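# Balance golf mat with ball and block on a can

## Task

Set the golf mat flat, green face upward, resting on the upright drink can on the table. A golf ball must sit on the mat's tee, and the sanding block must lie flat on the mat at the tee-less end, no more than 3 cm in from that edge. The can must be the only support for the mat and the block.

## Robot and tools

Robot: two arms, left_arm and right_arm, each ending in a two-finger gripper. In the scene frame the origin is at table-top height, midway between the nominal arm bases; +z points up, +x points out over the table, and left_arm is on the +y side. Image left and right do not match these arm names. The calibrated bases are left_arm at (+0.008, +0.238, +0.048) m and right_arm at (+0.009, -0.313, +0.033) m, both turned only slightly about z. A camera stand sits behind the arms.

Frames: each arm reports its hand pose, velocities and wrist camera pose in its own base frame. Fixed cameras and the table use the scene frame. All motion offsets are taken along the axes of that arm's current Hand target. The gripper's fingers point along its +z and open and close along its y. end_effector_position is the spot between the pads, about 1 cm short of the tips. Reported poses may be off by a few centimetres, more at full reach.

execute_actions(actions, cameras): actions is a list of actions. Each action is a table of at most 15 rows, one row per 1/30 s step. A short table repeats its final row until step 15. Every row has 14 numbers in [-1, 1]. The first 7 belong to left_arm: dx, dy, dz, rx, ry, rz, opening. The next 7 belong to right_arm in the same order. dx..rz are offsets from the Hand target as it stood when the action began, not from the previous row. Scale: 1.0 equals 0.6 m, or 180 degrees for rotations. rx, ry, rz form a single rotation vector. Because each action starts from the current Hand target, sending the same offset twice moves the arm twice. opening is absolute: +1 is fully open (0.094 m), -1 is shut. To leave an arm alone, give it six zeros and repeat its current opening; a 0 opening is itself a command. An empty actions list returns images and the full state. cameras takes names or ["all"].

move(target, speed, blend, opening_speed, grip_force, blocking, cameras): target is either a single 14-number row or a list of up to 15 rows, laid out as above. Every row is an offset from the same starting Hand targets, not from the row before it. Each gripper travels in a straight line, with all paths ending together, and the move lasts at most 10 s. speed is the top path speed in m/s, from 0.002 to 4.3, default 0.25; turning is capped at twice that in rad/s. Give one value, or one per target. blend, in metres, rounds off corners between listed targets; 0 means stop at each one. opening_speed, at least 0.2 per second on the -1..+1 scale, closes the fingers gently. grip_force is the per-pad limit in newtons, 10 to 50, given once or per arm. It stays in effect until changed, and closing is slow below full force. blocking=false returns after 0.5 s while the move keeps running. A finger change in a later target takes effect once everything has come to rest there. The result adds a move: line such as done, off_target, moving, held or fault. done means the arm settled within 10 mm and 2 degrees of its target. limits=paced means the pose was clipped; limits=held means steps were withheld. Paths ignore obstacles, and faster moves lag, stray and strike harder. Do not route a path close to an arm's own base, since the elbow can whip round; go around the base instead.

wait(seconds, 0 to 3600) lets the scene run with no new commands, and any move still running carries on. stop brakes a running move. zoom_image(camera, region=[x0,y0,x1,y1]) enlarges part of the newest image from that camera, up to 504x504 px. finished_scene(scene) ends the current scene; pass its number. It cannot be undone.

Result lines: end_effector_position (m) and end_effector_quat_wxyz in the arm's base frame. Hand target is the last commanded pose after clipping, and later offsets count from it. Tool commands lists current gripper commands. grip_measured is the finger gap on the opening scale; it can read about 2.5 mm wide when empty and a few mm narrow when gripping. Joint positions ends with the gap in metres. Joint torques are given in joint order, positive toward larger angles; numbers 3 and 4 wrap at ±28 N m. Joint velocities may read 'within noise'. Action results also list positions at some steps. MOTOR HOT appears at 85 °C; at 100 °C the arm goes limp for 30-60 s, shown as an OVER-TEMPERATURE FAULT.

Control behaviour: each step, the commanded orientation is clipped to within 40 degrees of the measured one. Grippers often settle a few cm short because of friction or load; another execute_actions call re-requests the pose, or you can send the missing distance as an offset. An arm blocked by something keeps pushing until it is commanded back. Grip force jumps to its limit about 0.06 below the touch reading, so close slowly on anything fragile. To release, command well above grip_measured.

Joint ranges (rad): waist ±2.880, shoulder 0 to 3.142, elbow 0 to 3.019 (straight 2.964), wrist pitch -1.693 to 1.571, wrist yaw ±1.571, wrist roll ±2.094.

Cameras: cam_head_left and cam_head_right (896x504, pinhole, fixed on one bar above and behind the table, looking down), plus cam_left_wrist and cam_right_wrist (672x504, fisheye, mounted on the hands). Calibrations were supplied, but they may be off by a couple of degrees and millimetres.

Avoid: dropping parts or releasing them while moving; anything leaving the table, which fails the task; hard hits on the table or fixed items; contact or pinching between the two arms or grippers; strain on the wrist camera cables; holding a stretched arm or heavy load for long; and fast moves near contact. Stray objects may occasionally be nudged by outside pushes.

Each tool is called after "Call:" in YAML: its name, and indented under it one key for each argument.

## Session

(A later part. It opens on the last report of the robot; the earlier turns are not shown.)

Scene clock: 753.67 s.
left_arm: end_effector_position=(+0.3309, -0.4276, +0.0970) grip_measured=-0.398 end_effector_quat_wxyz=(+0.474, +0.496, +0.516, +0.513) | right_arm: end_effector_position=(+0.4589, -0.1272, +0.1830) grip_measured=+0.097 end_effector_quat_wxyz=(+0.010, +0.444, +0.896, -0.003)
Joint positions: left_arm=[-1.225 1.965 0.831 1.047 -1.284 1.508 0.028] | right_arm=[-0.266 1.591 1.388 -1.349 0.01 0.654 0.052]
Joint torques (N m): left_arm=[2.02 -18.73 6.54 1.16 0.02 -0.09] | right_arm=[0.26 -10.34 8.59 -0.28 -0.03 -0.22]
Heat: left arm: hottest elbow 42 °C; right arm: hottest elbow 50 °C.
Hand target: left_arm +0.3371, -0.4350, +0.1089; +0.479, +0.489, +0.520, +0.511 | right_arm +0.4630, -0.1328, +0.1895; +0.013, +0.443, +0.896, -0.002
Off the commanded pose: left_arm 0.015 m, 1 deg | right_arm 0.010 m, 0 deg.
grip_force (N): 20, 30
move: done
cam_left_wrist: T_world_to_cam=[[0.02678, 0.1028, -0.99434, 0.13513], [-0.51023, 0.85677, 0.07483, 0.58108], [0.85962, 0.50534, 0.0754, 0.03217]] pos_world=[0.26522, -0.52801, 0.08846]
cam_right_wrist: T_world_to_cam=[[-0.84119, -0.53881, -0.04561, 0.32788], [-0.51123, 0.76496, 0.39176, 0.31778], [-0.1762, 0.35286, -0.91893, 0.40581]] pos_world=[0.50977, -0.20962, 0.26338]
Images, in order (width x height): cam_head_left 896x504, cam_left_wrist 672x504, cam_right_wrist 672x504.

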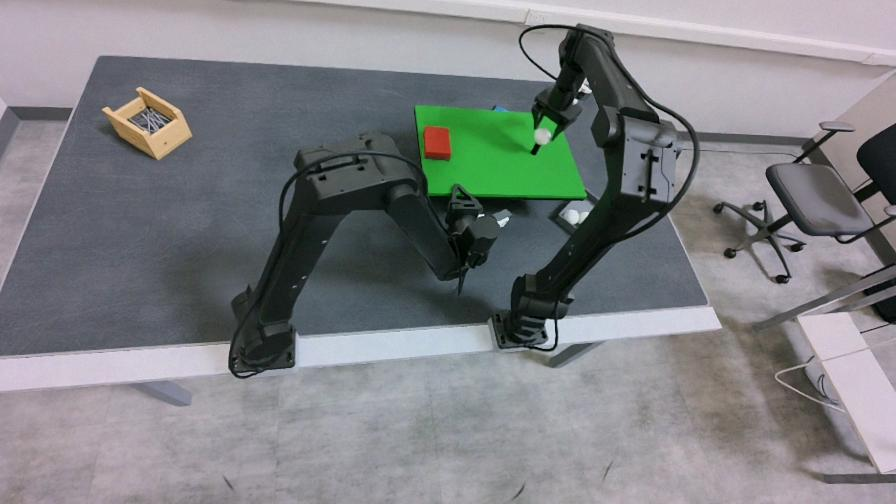

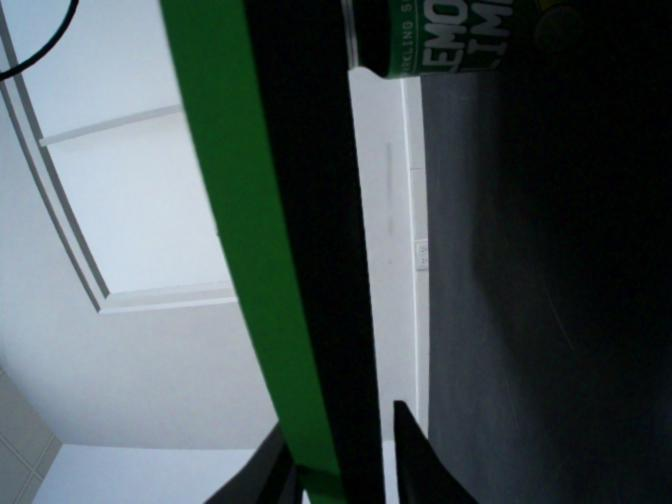

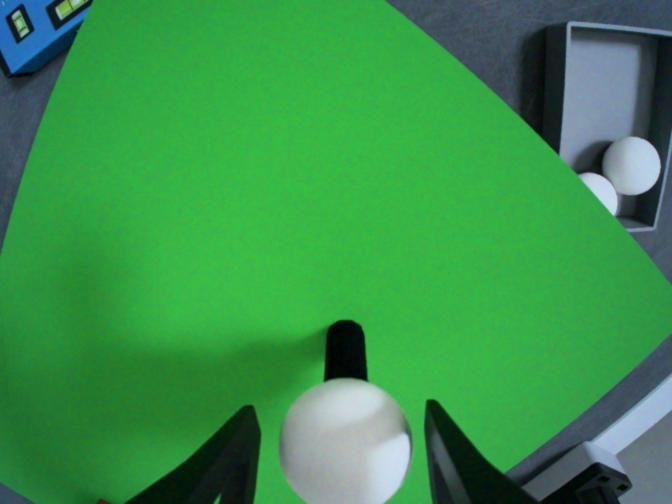

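Call:
move:
  target: [0,0,0,0,0,0,-0.4,0,0,0,0,0,0,0.7]
  opening_speed: 0.6
  cameras: ["cam_left_wrist","cam_right_wrist"]

Scene clock: 755.87 s.
left_arm: end_effector_position=(+0.3309, -0.4276, +0.0970) grip_measured=-0.398 end_effector_quat_wxyz=(+0.474, +0.496, +0.516, +0.513) | right_arm: end_effector_position=(+0.4589, -0.1272, +0.1830) grip_measured=+0.697 end_effector_quat_wxyz=(+0.010, +0.444, +0.896, -0.003)
Joint positions: left_arm=[-1.225 1.965 0.831 1.047 -1.284 1.508 0.028] | right_arm=[-0.266 1.591 1.388 -1.349 0.01 0.654 0.08]
Joint torques (N m): left_arm=[1.85 -18.73 6.54 1.09 0.01 -0.09] | right_arm=[0.5 -9.29 8.57 -0.27 -0.03 -0.18]
Heat: left arm: hottest elbow 42 °C; right arm: hottest elbow 50 °C.
Hand target: left_arm +0.3371, -0.4350, +0.1089; +0.479, +0.489, +0.520, +0.511 | right_arm +0.4630, -0.1328, +0.1895; +0.013, +0.443, +0.896, -0.002
Off the commanded pose: left_arm 0.015 m, 1 deg | right_arm 0.010 m, 0 deg.
grip_force (N): 20, 30
move: done
cam_left_wrist: T_world_to_cam=[[0.02678, 0.1028, -0.99434, 0.13513], [-0.51023, 0.85677, 0.07483, 0.58108], [0.85962, 0.50534, 0.0754, 0.03217]] pos_world=[0.26522, -0.52801, 0.08846]
cam_right_wrist: T_world_to_cam=[[-0.84119, -0.53881, -0.04561, 0.32788], [-0.51123, 0.76496, 0.39176, 0.31778], [-0.1762, 0.35286, -0.91893, 0.40581]] pos_world=[0.50977, -0.20962, 0.26338]

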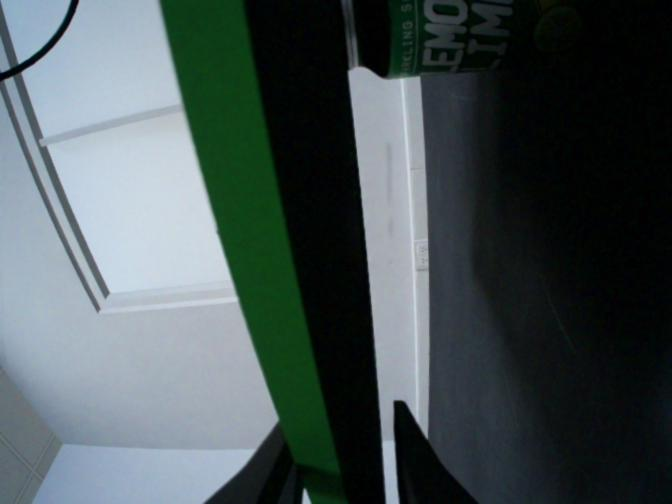

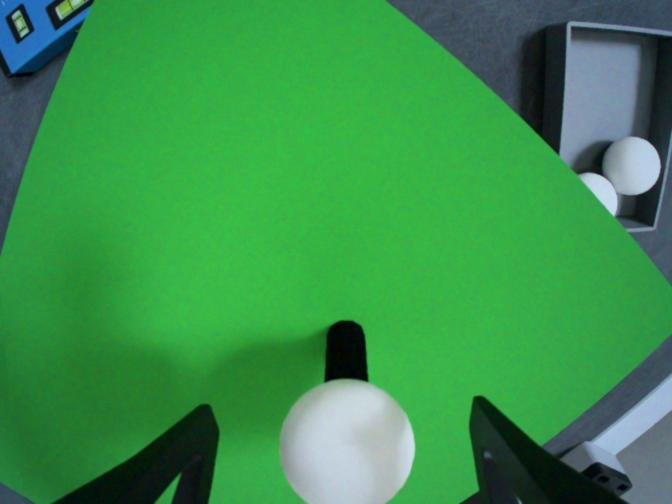

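Call:
move:
  target:
    - [0,0,0,0,0,0,-0.4,0,0,0,0,0,0,1]
    - [0,0,0,0,0,0,-0.4,0,0.005,-0.08,0,0,0,1]
    - [0,0,0,0,0,0,-0.4,0,0.005,-0.2,0,0,0,1]
  speed: [0.1,0.06,0.15]
  blend: [0,0.01,0]
  cameras: ["cam_left_wrist","cam_right_wrist"]

Scene clock: 760.33 s.
left_arm: end_effector_position=(+0.3309, -0.4276, +0.0970) grip_measured=-0.398 end_effector_quat_wxyz=(+0.474, +0.496, +0.516, +0.513) | right_arm: end_effector_position=(+0.4535, -0.1257, +0.2822) grip_measured=+0.998 end_effector_quat_wxyz=(-0.015, +0.444, +0.896, -0.008)
Joint positions: left_arm=[-1.225 1.965 0.831 1.047 -1.284 1.508 0.028] | right_arm=[-0.266 1.591 1.649 -1.661 0.01 0.654 0.094]
Joint torques (N m): left_arm=[1.73 -19.14 6.56 1.14 0.02 -0.08] | right_arm=[0.62 -11.87 11.15 -0.43 -0.01 -0.08]
Heat: left arm: hottest elbow 42 °C; right arm: hottest elbow 50 °C.
Hand target: left_arm +0.3371, -0.4350, +0.1089; +0.479, +0.489, +0.520, +0.511 | right_arm +0.4627, -0.1293, +0.3094; +0.013, +0.443, +0.896, -0.002
Off the commanded pose: left_arm 0.015 m, 1 deg | right_arm 0.029 m, 3 deg.
grip_force (N): 20, 30
move: off_target (right_arm)
cam_left_wrist: T_world_to_cam=[[0.02678, 0.1028, -0.99434, 0.13513], [-0.51023, 0.85677, 0.07483, 0.58108], [0.85962, 0.50534, 0.0754, 0.03217]] pos_world=[0.26522, -0.52801, 0.08846]
cam_right_wrist: T_world_to_cam=[[-0.84262, -0.53839, -0.01101, 0.3196], [-0.49084, 0.75946, 0.42696, 0.25522], [-0.22151, 0.36517, -0.9042, 0.51345]] pos_world=[0.50831, -0.20926, 0.35881]

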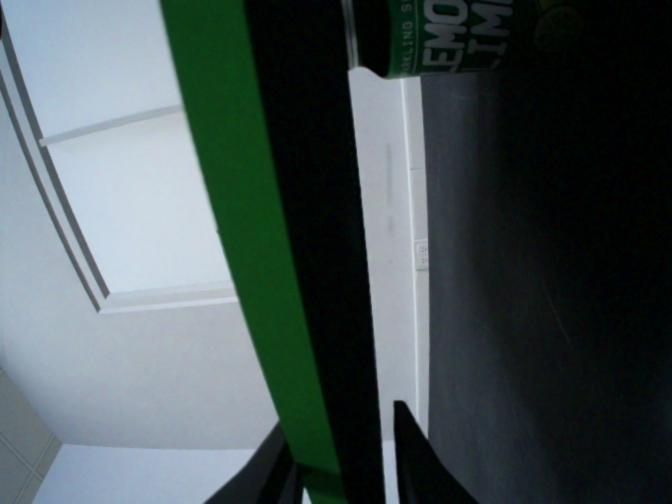

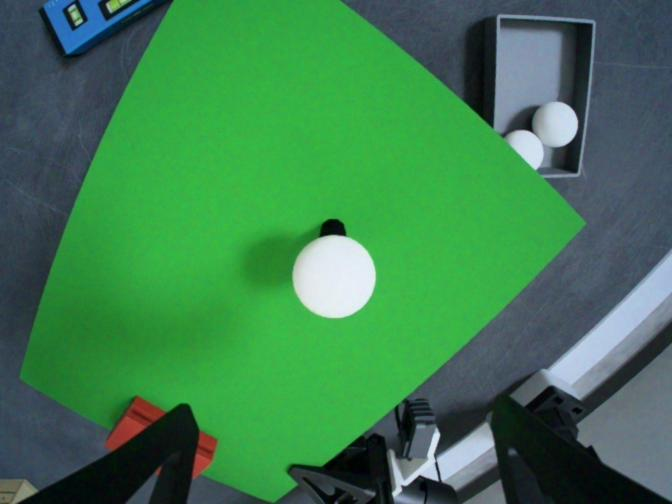

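Call:
move:
  target: [0,0,0,0,0,0,-0.3,0,0,0,0,0,0,1]
  opening_speed: 0.3
  cameras: ["cam_left_wrist","cam_right_wrist"]

Scene clock: 762.27 s.
left_arm: end_effector_position=(+0.3309, -0.4276, +0.0970) grip_measured=-0.303 end_effector_quat_wxyz=(+0.474, +0.496, +0.516, +0.513) | right_arm: end_effector_position=(+0.4535, -0.1257, +0.2824) grip_measured=+0.998 end_effector_quat_wxyz=(-0.015, +0.444, +0.896, -0.008)
Joint positions: left_arm=[-1.225 1.965 0.831 1.047 -1.284 1.508 0.033] | right_arm=[-0.266 1.591 1.649 -1.662 0.01 0.654 0.094]
Joint torques (N m): left_arm=[1.85 -18.84 6.5 1.1 0.01 -0.09] | right_arm=[1.61 -10.99 11.03 -0.4 -0.04 -0.11]
Heat: left arm: hottest elbow 42 °C; right arm: hottest elbow 50 °C.
Hand target: left_arm +0.3371, -0.4350, +0.1089; +0.479, +0.489, +0.520, +0.511 | right_arm +0.4627, -0.1292, +0.3094; +0.013, +0.443, +0.896, -0.002
Off the commanded pose: left_arm 0.015 m, 1 deg | right_arm 0.029 m, 3 deg.
grip_force (N): 20, 30
move: done
cam_left_wrist: T_world_to_cam=[[0.02678, 0.1028, -0.99434, 0.13513], [-0.51023, 0.85677, 0.07483, 0.58108], [0.85962, 0.50534, 0.0754, 0.03217]] pos_world=[0.26522, -0.52801, 0.08846]
cam_right_wrist: T_world_to_cam=[[-0.84262, -0.53839, -0.01101, 0.3196], [-0.49084, 0.75946, 0.42696, 0.25514], [-0.22151, 0.36517, -0.9042, 0.51363]] pos_world=[0.50831, -0.20926, 0.35901]

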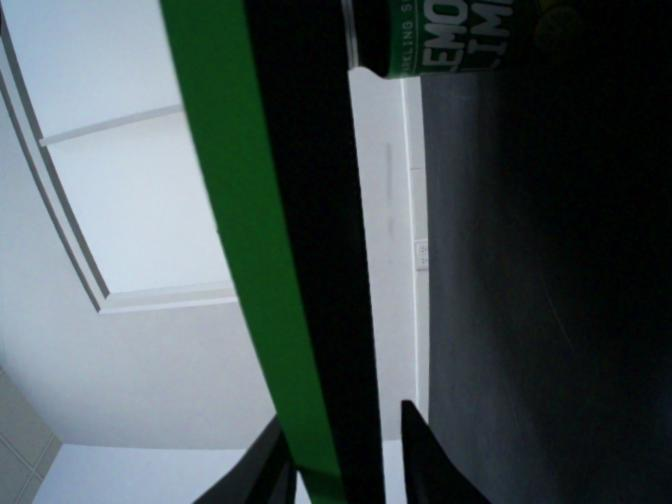

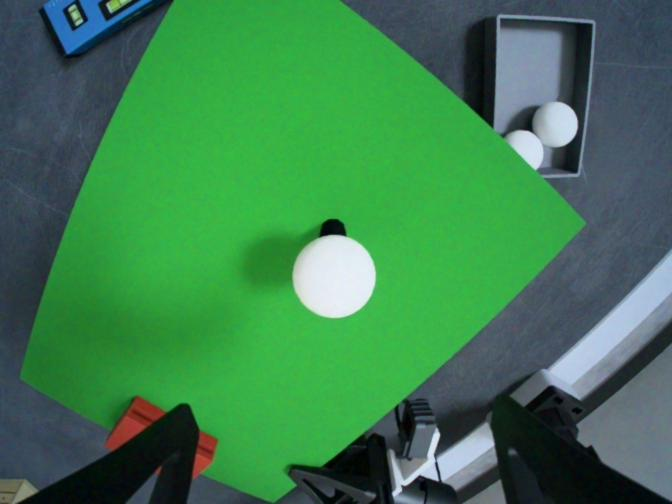

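Call:
move:
  target: [0,0,0,0,0,0,0.5,0,0,0,0,0,0,1]
  opening_speed: 0.5
  cameras: ["cam_left_wrist","cam_right_wrist"]

Scene clock: 765.87 s.
left_arm: end_effector_position=(+0.3309, -0.4276, +0.0970) grip_measured=+0.497 end_effector_quat_wxyz=(+0.474, +0.496, +0.516, +0.513) | right_arm: end_effector_position=(+0.4535, -0.1257, +0.2824) grip_measured=+0.998 end_effector_quat_wxyz=(-0.015, +0.444, +0.896, -0.008)
Joint positions: left_arm=[-1.225 1.965 0.831 1.047 -1.284 1.508 0.07] | right_arm=[-0.266 1.591 1.649 -1.662 0.01 0.654 0.094]
Joint torques (N m): left_arm=[1.9 -18.96 6.52 1.09 0.01 -0.07] | right_arm=[1.26 -10.99 11.21 -0.39 -0.01 -0.06]
Heat: left arm: hottest elbow 42 °C; right arm: hottest elbow 50 °C.
Hand target: left_arm +0.3371, -0.4350, +0.1089; +0.479, +0.489, +0.520, +0.511 | right_arm +0.4627, -0.1292, +0.3094; +0.013, +0.443, +0.896, -0.002
Off the commanded pose: left_arm 0.015 m, 1 deg | right_arm 0.029 m, 3 deg.
grip_force (N): 20, 30
move: done
cam_left_wrist: T_world_to_cam=[[0.02678, 0.1028, -0.99434, 0.13513], [-0.51023, 0.85677, 0.07483, 0.58108], [0.85962, 0.50534, 0.0754, 0.03217]] pos_world=[0.26522, -0.52801, 0.08846]
cam_right_wrist: T_world_to_cam=[[-0.84262, -0.53839, -0.01101, 0.3196], [-0.49084, 0.75946, 0.42696, 0.25514], [-0.22151, 0.36517, -0.9042, 0.51363]] pos_world=[0.50831, -0.20926, 0.35901]

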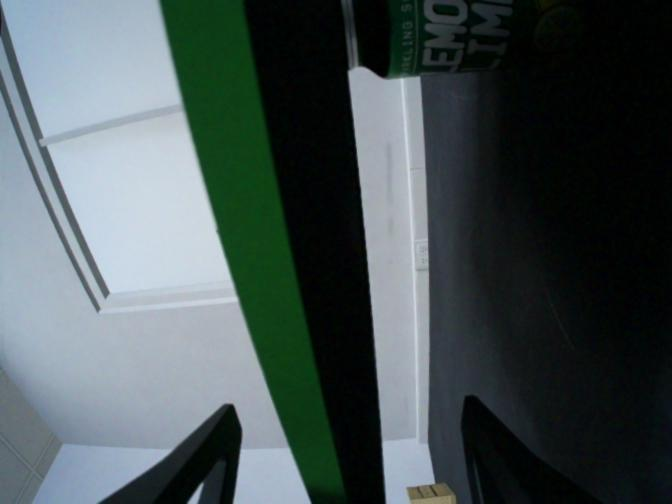

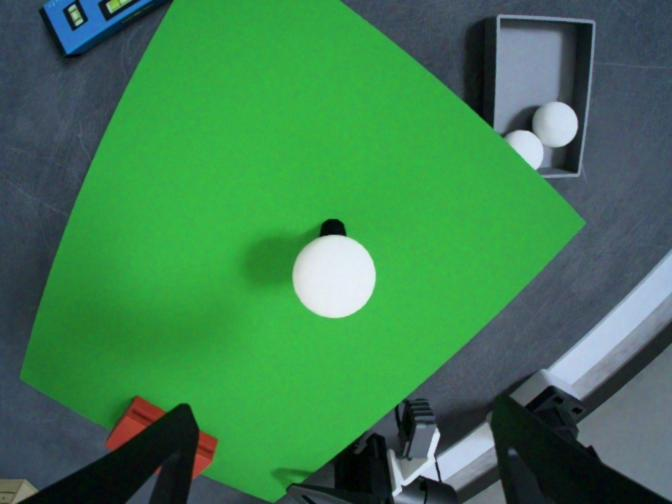

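Stable, so I'll withdraw the left arm.

Call:
move:
  target: [0,0,-0.12,0,0,0,0.5,0,0,0,0,0,0,1]
  speed: 0.08
  cameras: ["cam_left_wrist"]

Scene clock: 768.60 s.
left_arm: end_effector_position=(+0.2682, -0.4414, +0.1070) grip_measured=+0.498 end_effector_quat_wxyz=(+0.478, +0.488, +0.520, +0.513) | right_arm: end_effector_position=(+0.4535, -0.1257, +0.2824) grip_measured=+0.998 end_effector_quat_wxyz=(-0.015, +0.444, +0.896, -0.008)
Joint positions: left_arm=[-1.364 1.933 0.822 0.996 -1.429 1.461 0.07] | right_arm=[-0.266 1.591 1.649 -1.662 0.01 0.654 0.094]
Joint torques (N m): left_arm=[0.91 -18.67 4.1 1.02 -0.19 -0.2] | right_arm=[1.26 -11.99 11.19 -0.14 -0.02 -0.05]
Heat: left arm: hottest elbow 42 °C; right arm: hottest elbow 51 °C.
Hand target: left_arm +0.2652, -0.4396, +0.1101; +0.479, +0.489, +0.520, +0.511 | right_arm +0.4627, -0.1292, +0.3094; +0.013, +0.443, +0.896, -0.002
Off the commanded pose: left_arm 0.005 m, 0 deg | right_arm 0.029 m, 3 deg.
grip_force (N): 20, 30
move: done
cam_left_wrist: T_world_to_cam=[[0.03553, 0.08703, -0.99557, 0.13892], [-0.51699, 0.85415, 0.05622, 0.56281], [0.85526, 0.5127, 0.07534, 0.09671]] pos_world=[0.20332, -0.5424, 0.09938]

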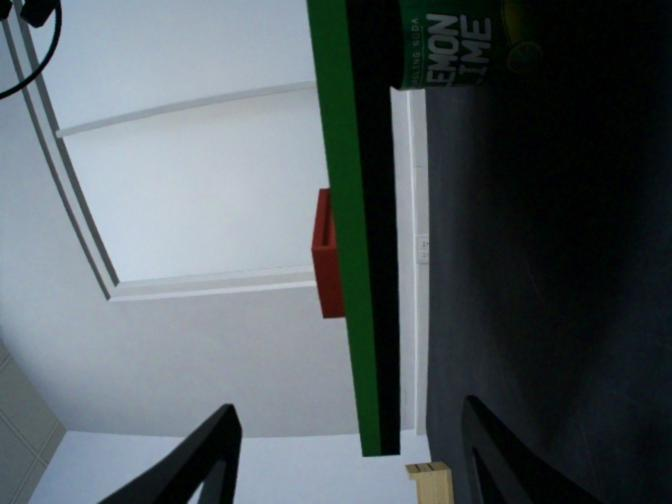

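Call:
move:
  target:
    - [0,0,-0.08,0,0,0,0.5,0,0,0,0,0,0,1]
    - [0.35,0.1,-0.08,0,0,0,0.5,0,0,0,0,0,0,1]
  speed: [0.1,0.2]
  blend: [0.02,0]
  cameras: ["all"]

Scene clock: 772.77 s.
left_arm: end_effector_position=(+0.2041, -0.2365, +0.1714) grip_measured=+0.498 end_effector_quat_wxyz=(+0.482, +0.489, +0.516, +0.513) | right_arm: end_effector_position=(+0.4535, -0.1257, +0.2824) grip_measured=+0.998 end_effector_quat_wxyz=(-0.015, +0.444, +0.896, -0.008)
Joint positions: left_arm=[-1.446 1.284 0.251 0.876 -1.505 1.418 0.07] | right_arm=[-0.266 1.591 1.649 -1.662 0.01 0.654 0.094]
Joint torques (N m): left_arm=[1.96 -8 4.74 0.94 -0.04 -0.23] | right_arm=[1.9 -11.52 11.1 -0.29 -0.04 -0.09]
Heat: left arm: hottest elbow 42 °C; right arm: hottest elbow 51 °C.
Hand target: left_arm +0.2052, -0.2331, +0.1715; +0.479, +0.489, +0.520, +0.511 | right_arm +0.4627, -0.1292, +0.3094; +0.013, +0.443, +0.896, -0.002
Off the commanded pose: left_arm 0.004 m, 1 deg | right_arm 0.029 m, 3 deg.
grip_force (N): 20, 30
move: done
cam_left_wrist: T_world_to_cam=[[0.04186, 0.08709, -0.99532, 0.18628], [-0.51096, 0.85793, 0.05358, 0.35124], [0.85858, 0.50633, 0.08042, 0.03861]] pos_world=[0.13852, -0.33711, 0.16348]
cam_right_wrist: T_world_to_cam=[[-0.84262, -0.53839, -0.01101, 0.3196], [-0.49084, 0.75946, 0.42696, 0.25514], [-0.22151, 0.36517, -0.9042, 0.51363]] pos_world=[0.50831, -0.20926, 0.35901]

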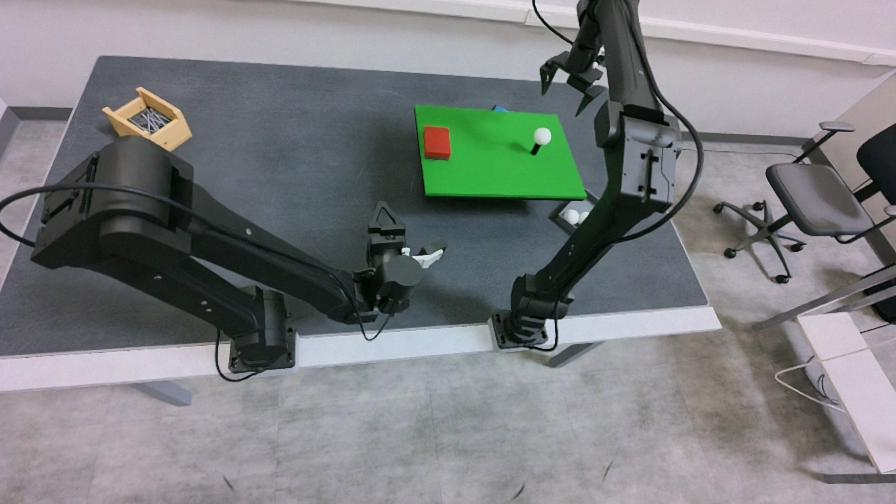

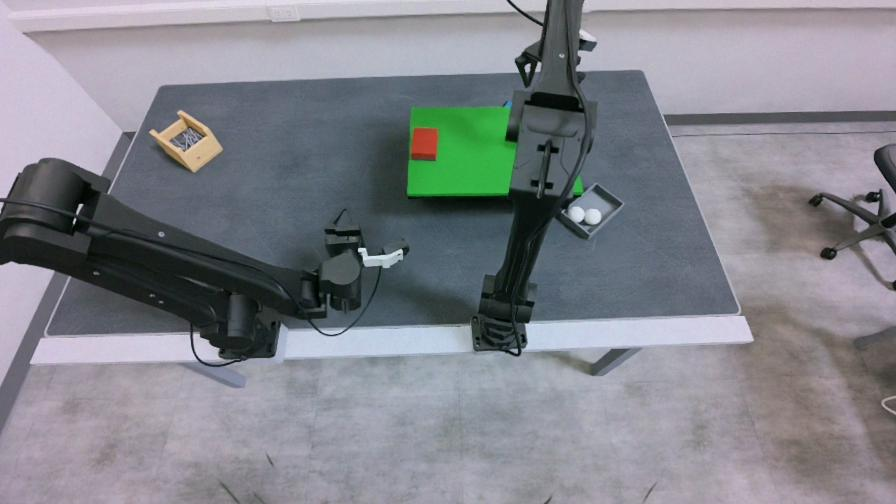

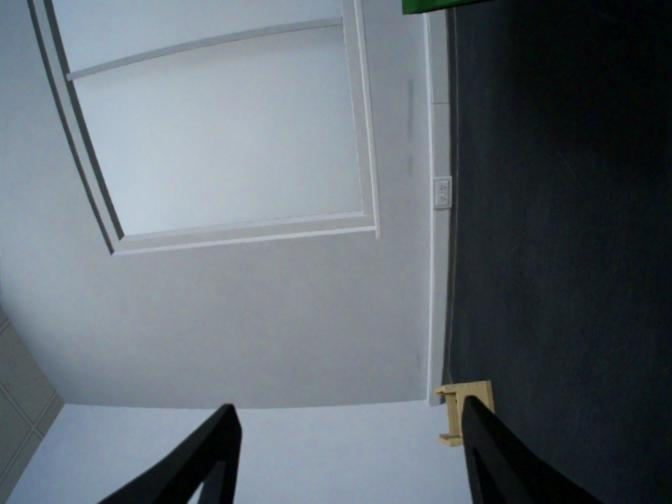

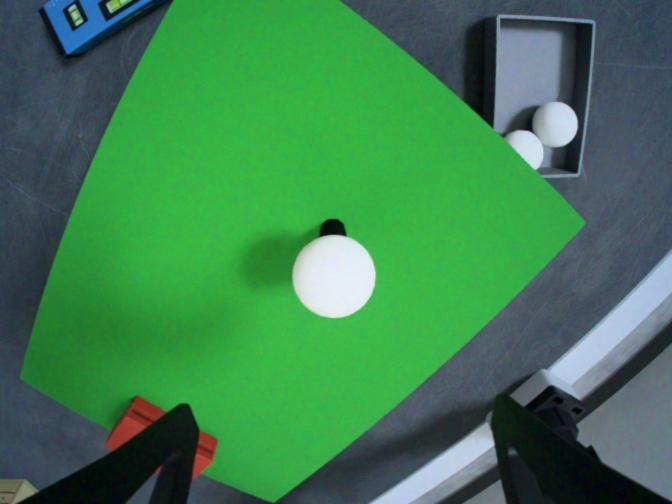

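Call:
zoom_image:
  camera: "cam_head_right"
  region: [390, 90, 600, 210]

Call:
zoom_image:
  camera: "cam_right_wrist"
  region: [0, 330, 300, 504]

Scaled by 2.400.

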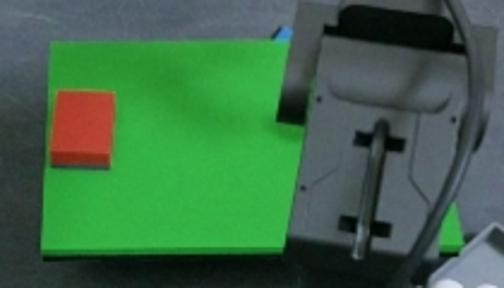

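Scaled by 1.680 from the camera's image (finer frame: 960x720).

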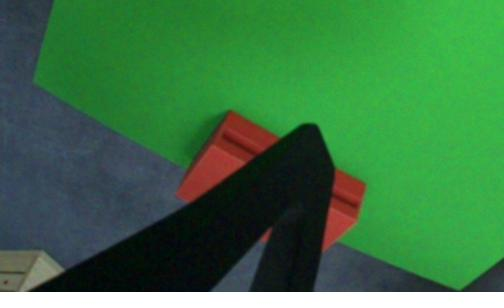

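Call:
move:
  target: [0,0,0,0,0,0,0.5,-0.214,-0.2685,-0.033,0,0,0,1]
  speed: 0.25
  cameras: ["cam_head_left","cam_head_right"]

Scene clock: 776.80 s.
left_arm: end_effector_position=(+0.2041, -0.2365, +0.1714) grip_measured=+0.498 end_effector_quat_wxyz=(+0.482, +0.488, +0.516, +0.513) | right_arm: end_effector_position=(+0.4021, -0.3236, +0.3124) grip_measured=+0.998 end_effector_quat_wxyz=(+0.027, +0.451, +0.892, -0.006)
Joint positions: left_arm=[-1.446 1.284 0.251 0.876 -1.505 1.418 0.07] | right_arm=[-0.677 1.665 1.82 -1.671 0 0.259 0.094]
Joint torques (N m): left_arm=[2.02 -7.65 4.72 1.54 -0.05 -0.16] | right_arm=[1.44 -10.7 11.32 -0.17 -0.07 -0.23]
Heat: left arm: hottest elbow 42 °C; right arm: hottest elbow 51 °C.
Hand target: left_arm +0.2052, -0.2331, +0.1714; +0.481, +0.487, +0.518, +0.513 | right_arm +0.4122, -0.3289, +0.3310; +0.013, +0.443, +0.896, -0.002
Off the commanded pose: left_arm 0.004 m, 1 deg | right_arm 0.022 m, 2 deg.
joint sent to its limit (right arm) — joint 4 (wrist pitch), lower limit. The joint targets are off in orientation, not in position.
grip_force (N): 20, 30
move: off_target (right_arm)

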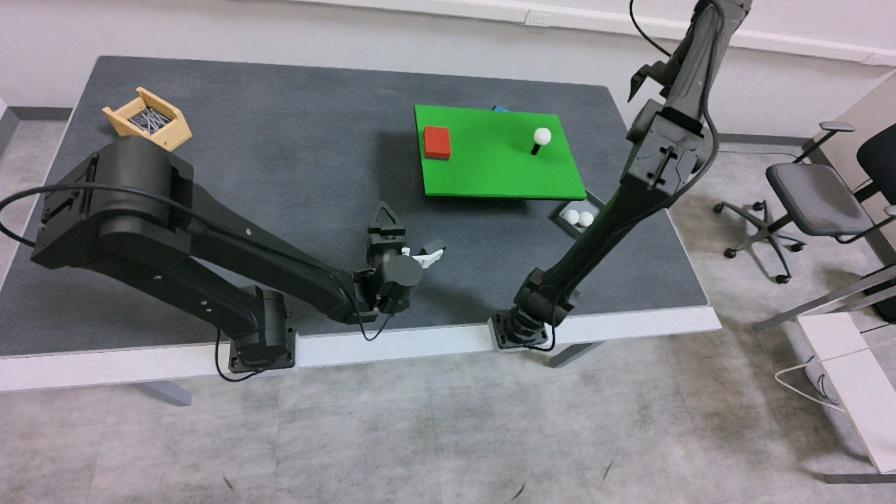

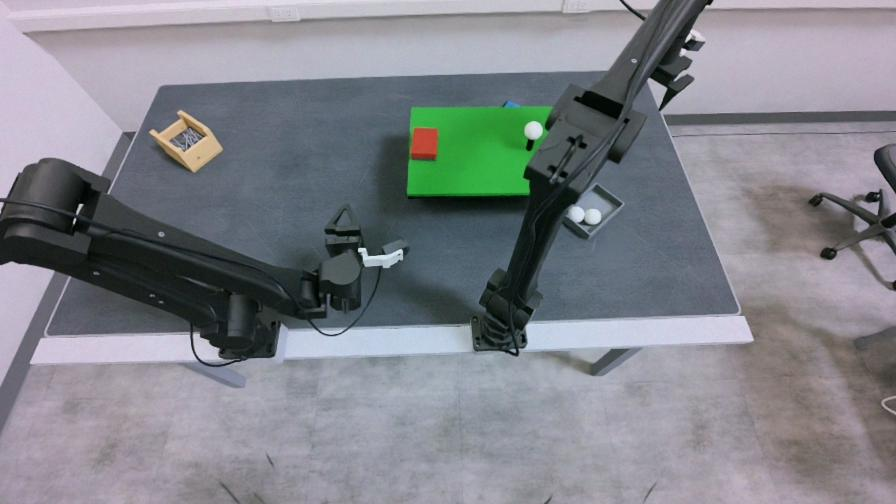

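Call:
zoom_image:
  camera: "cam_head_left"
  region: [400, 90, 600, 230]

Scaled by 2.520.

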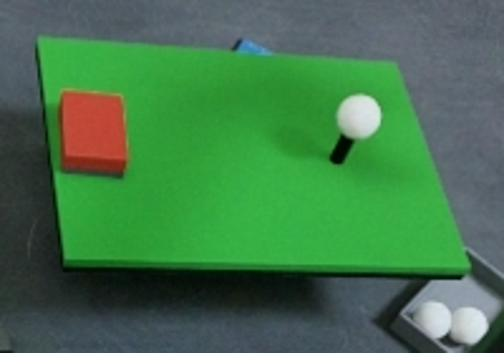

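Call:
finished_scene:
  scene: 1

The scene is finished: the task was done.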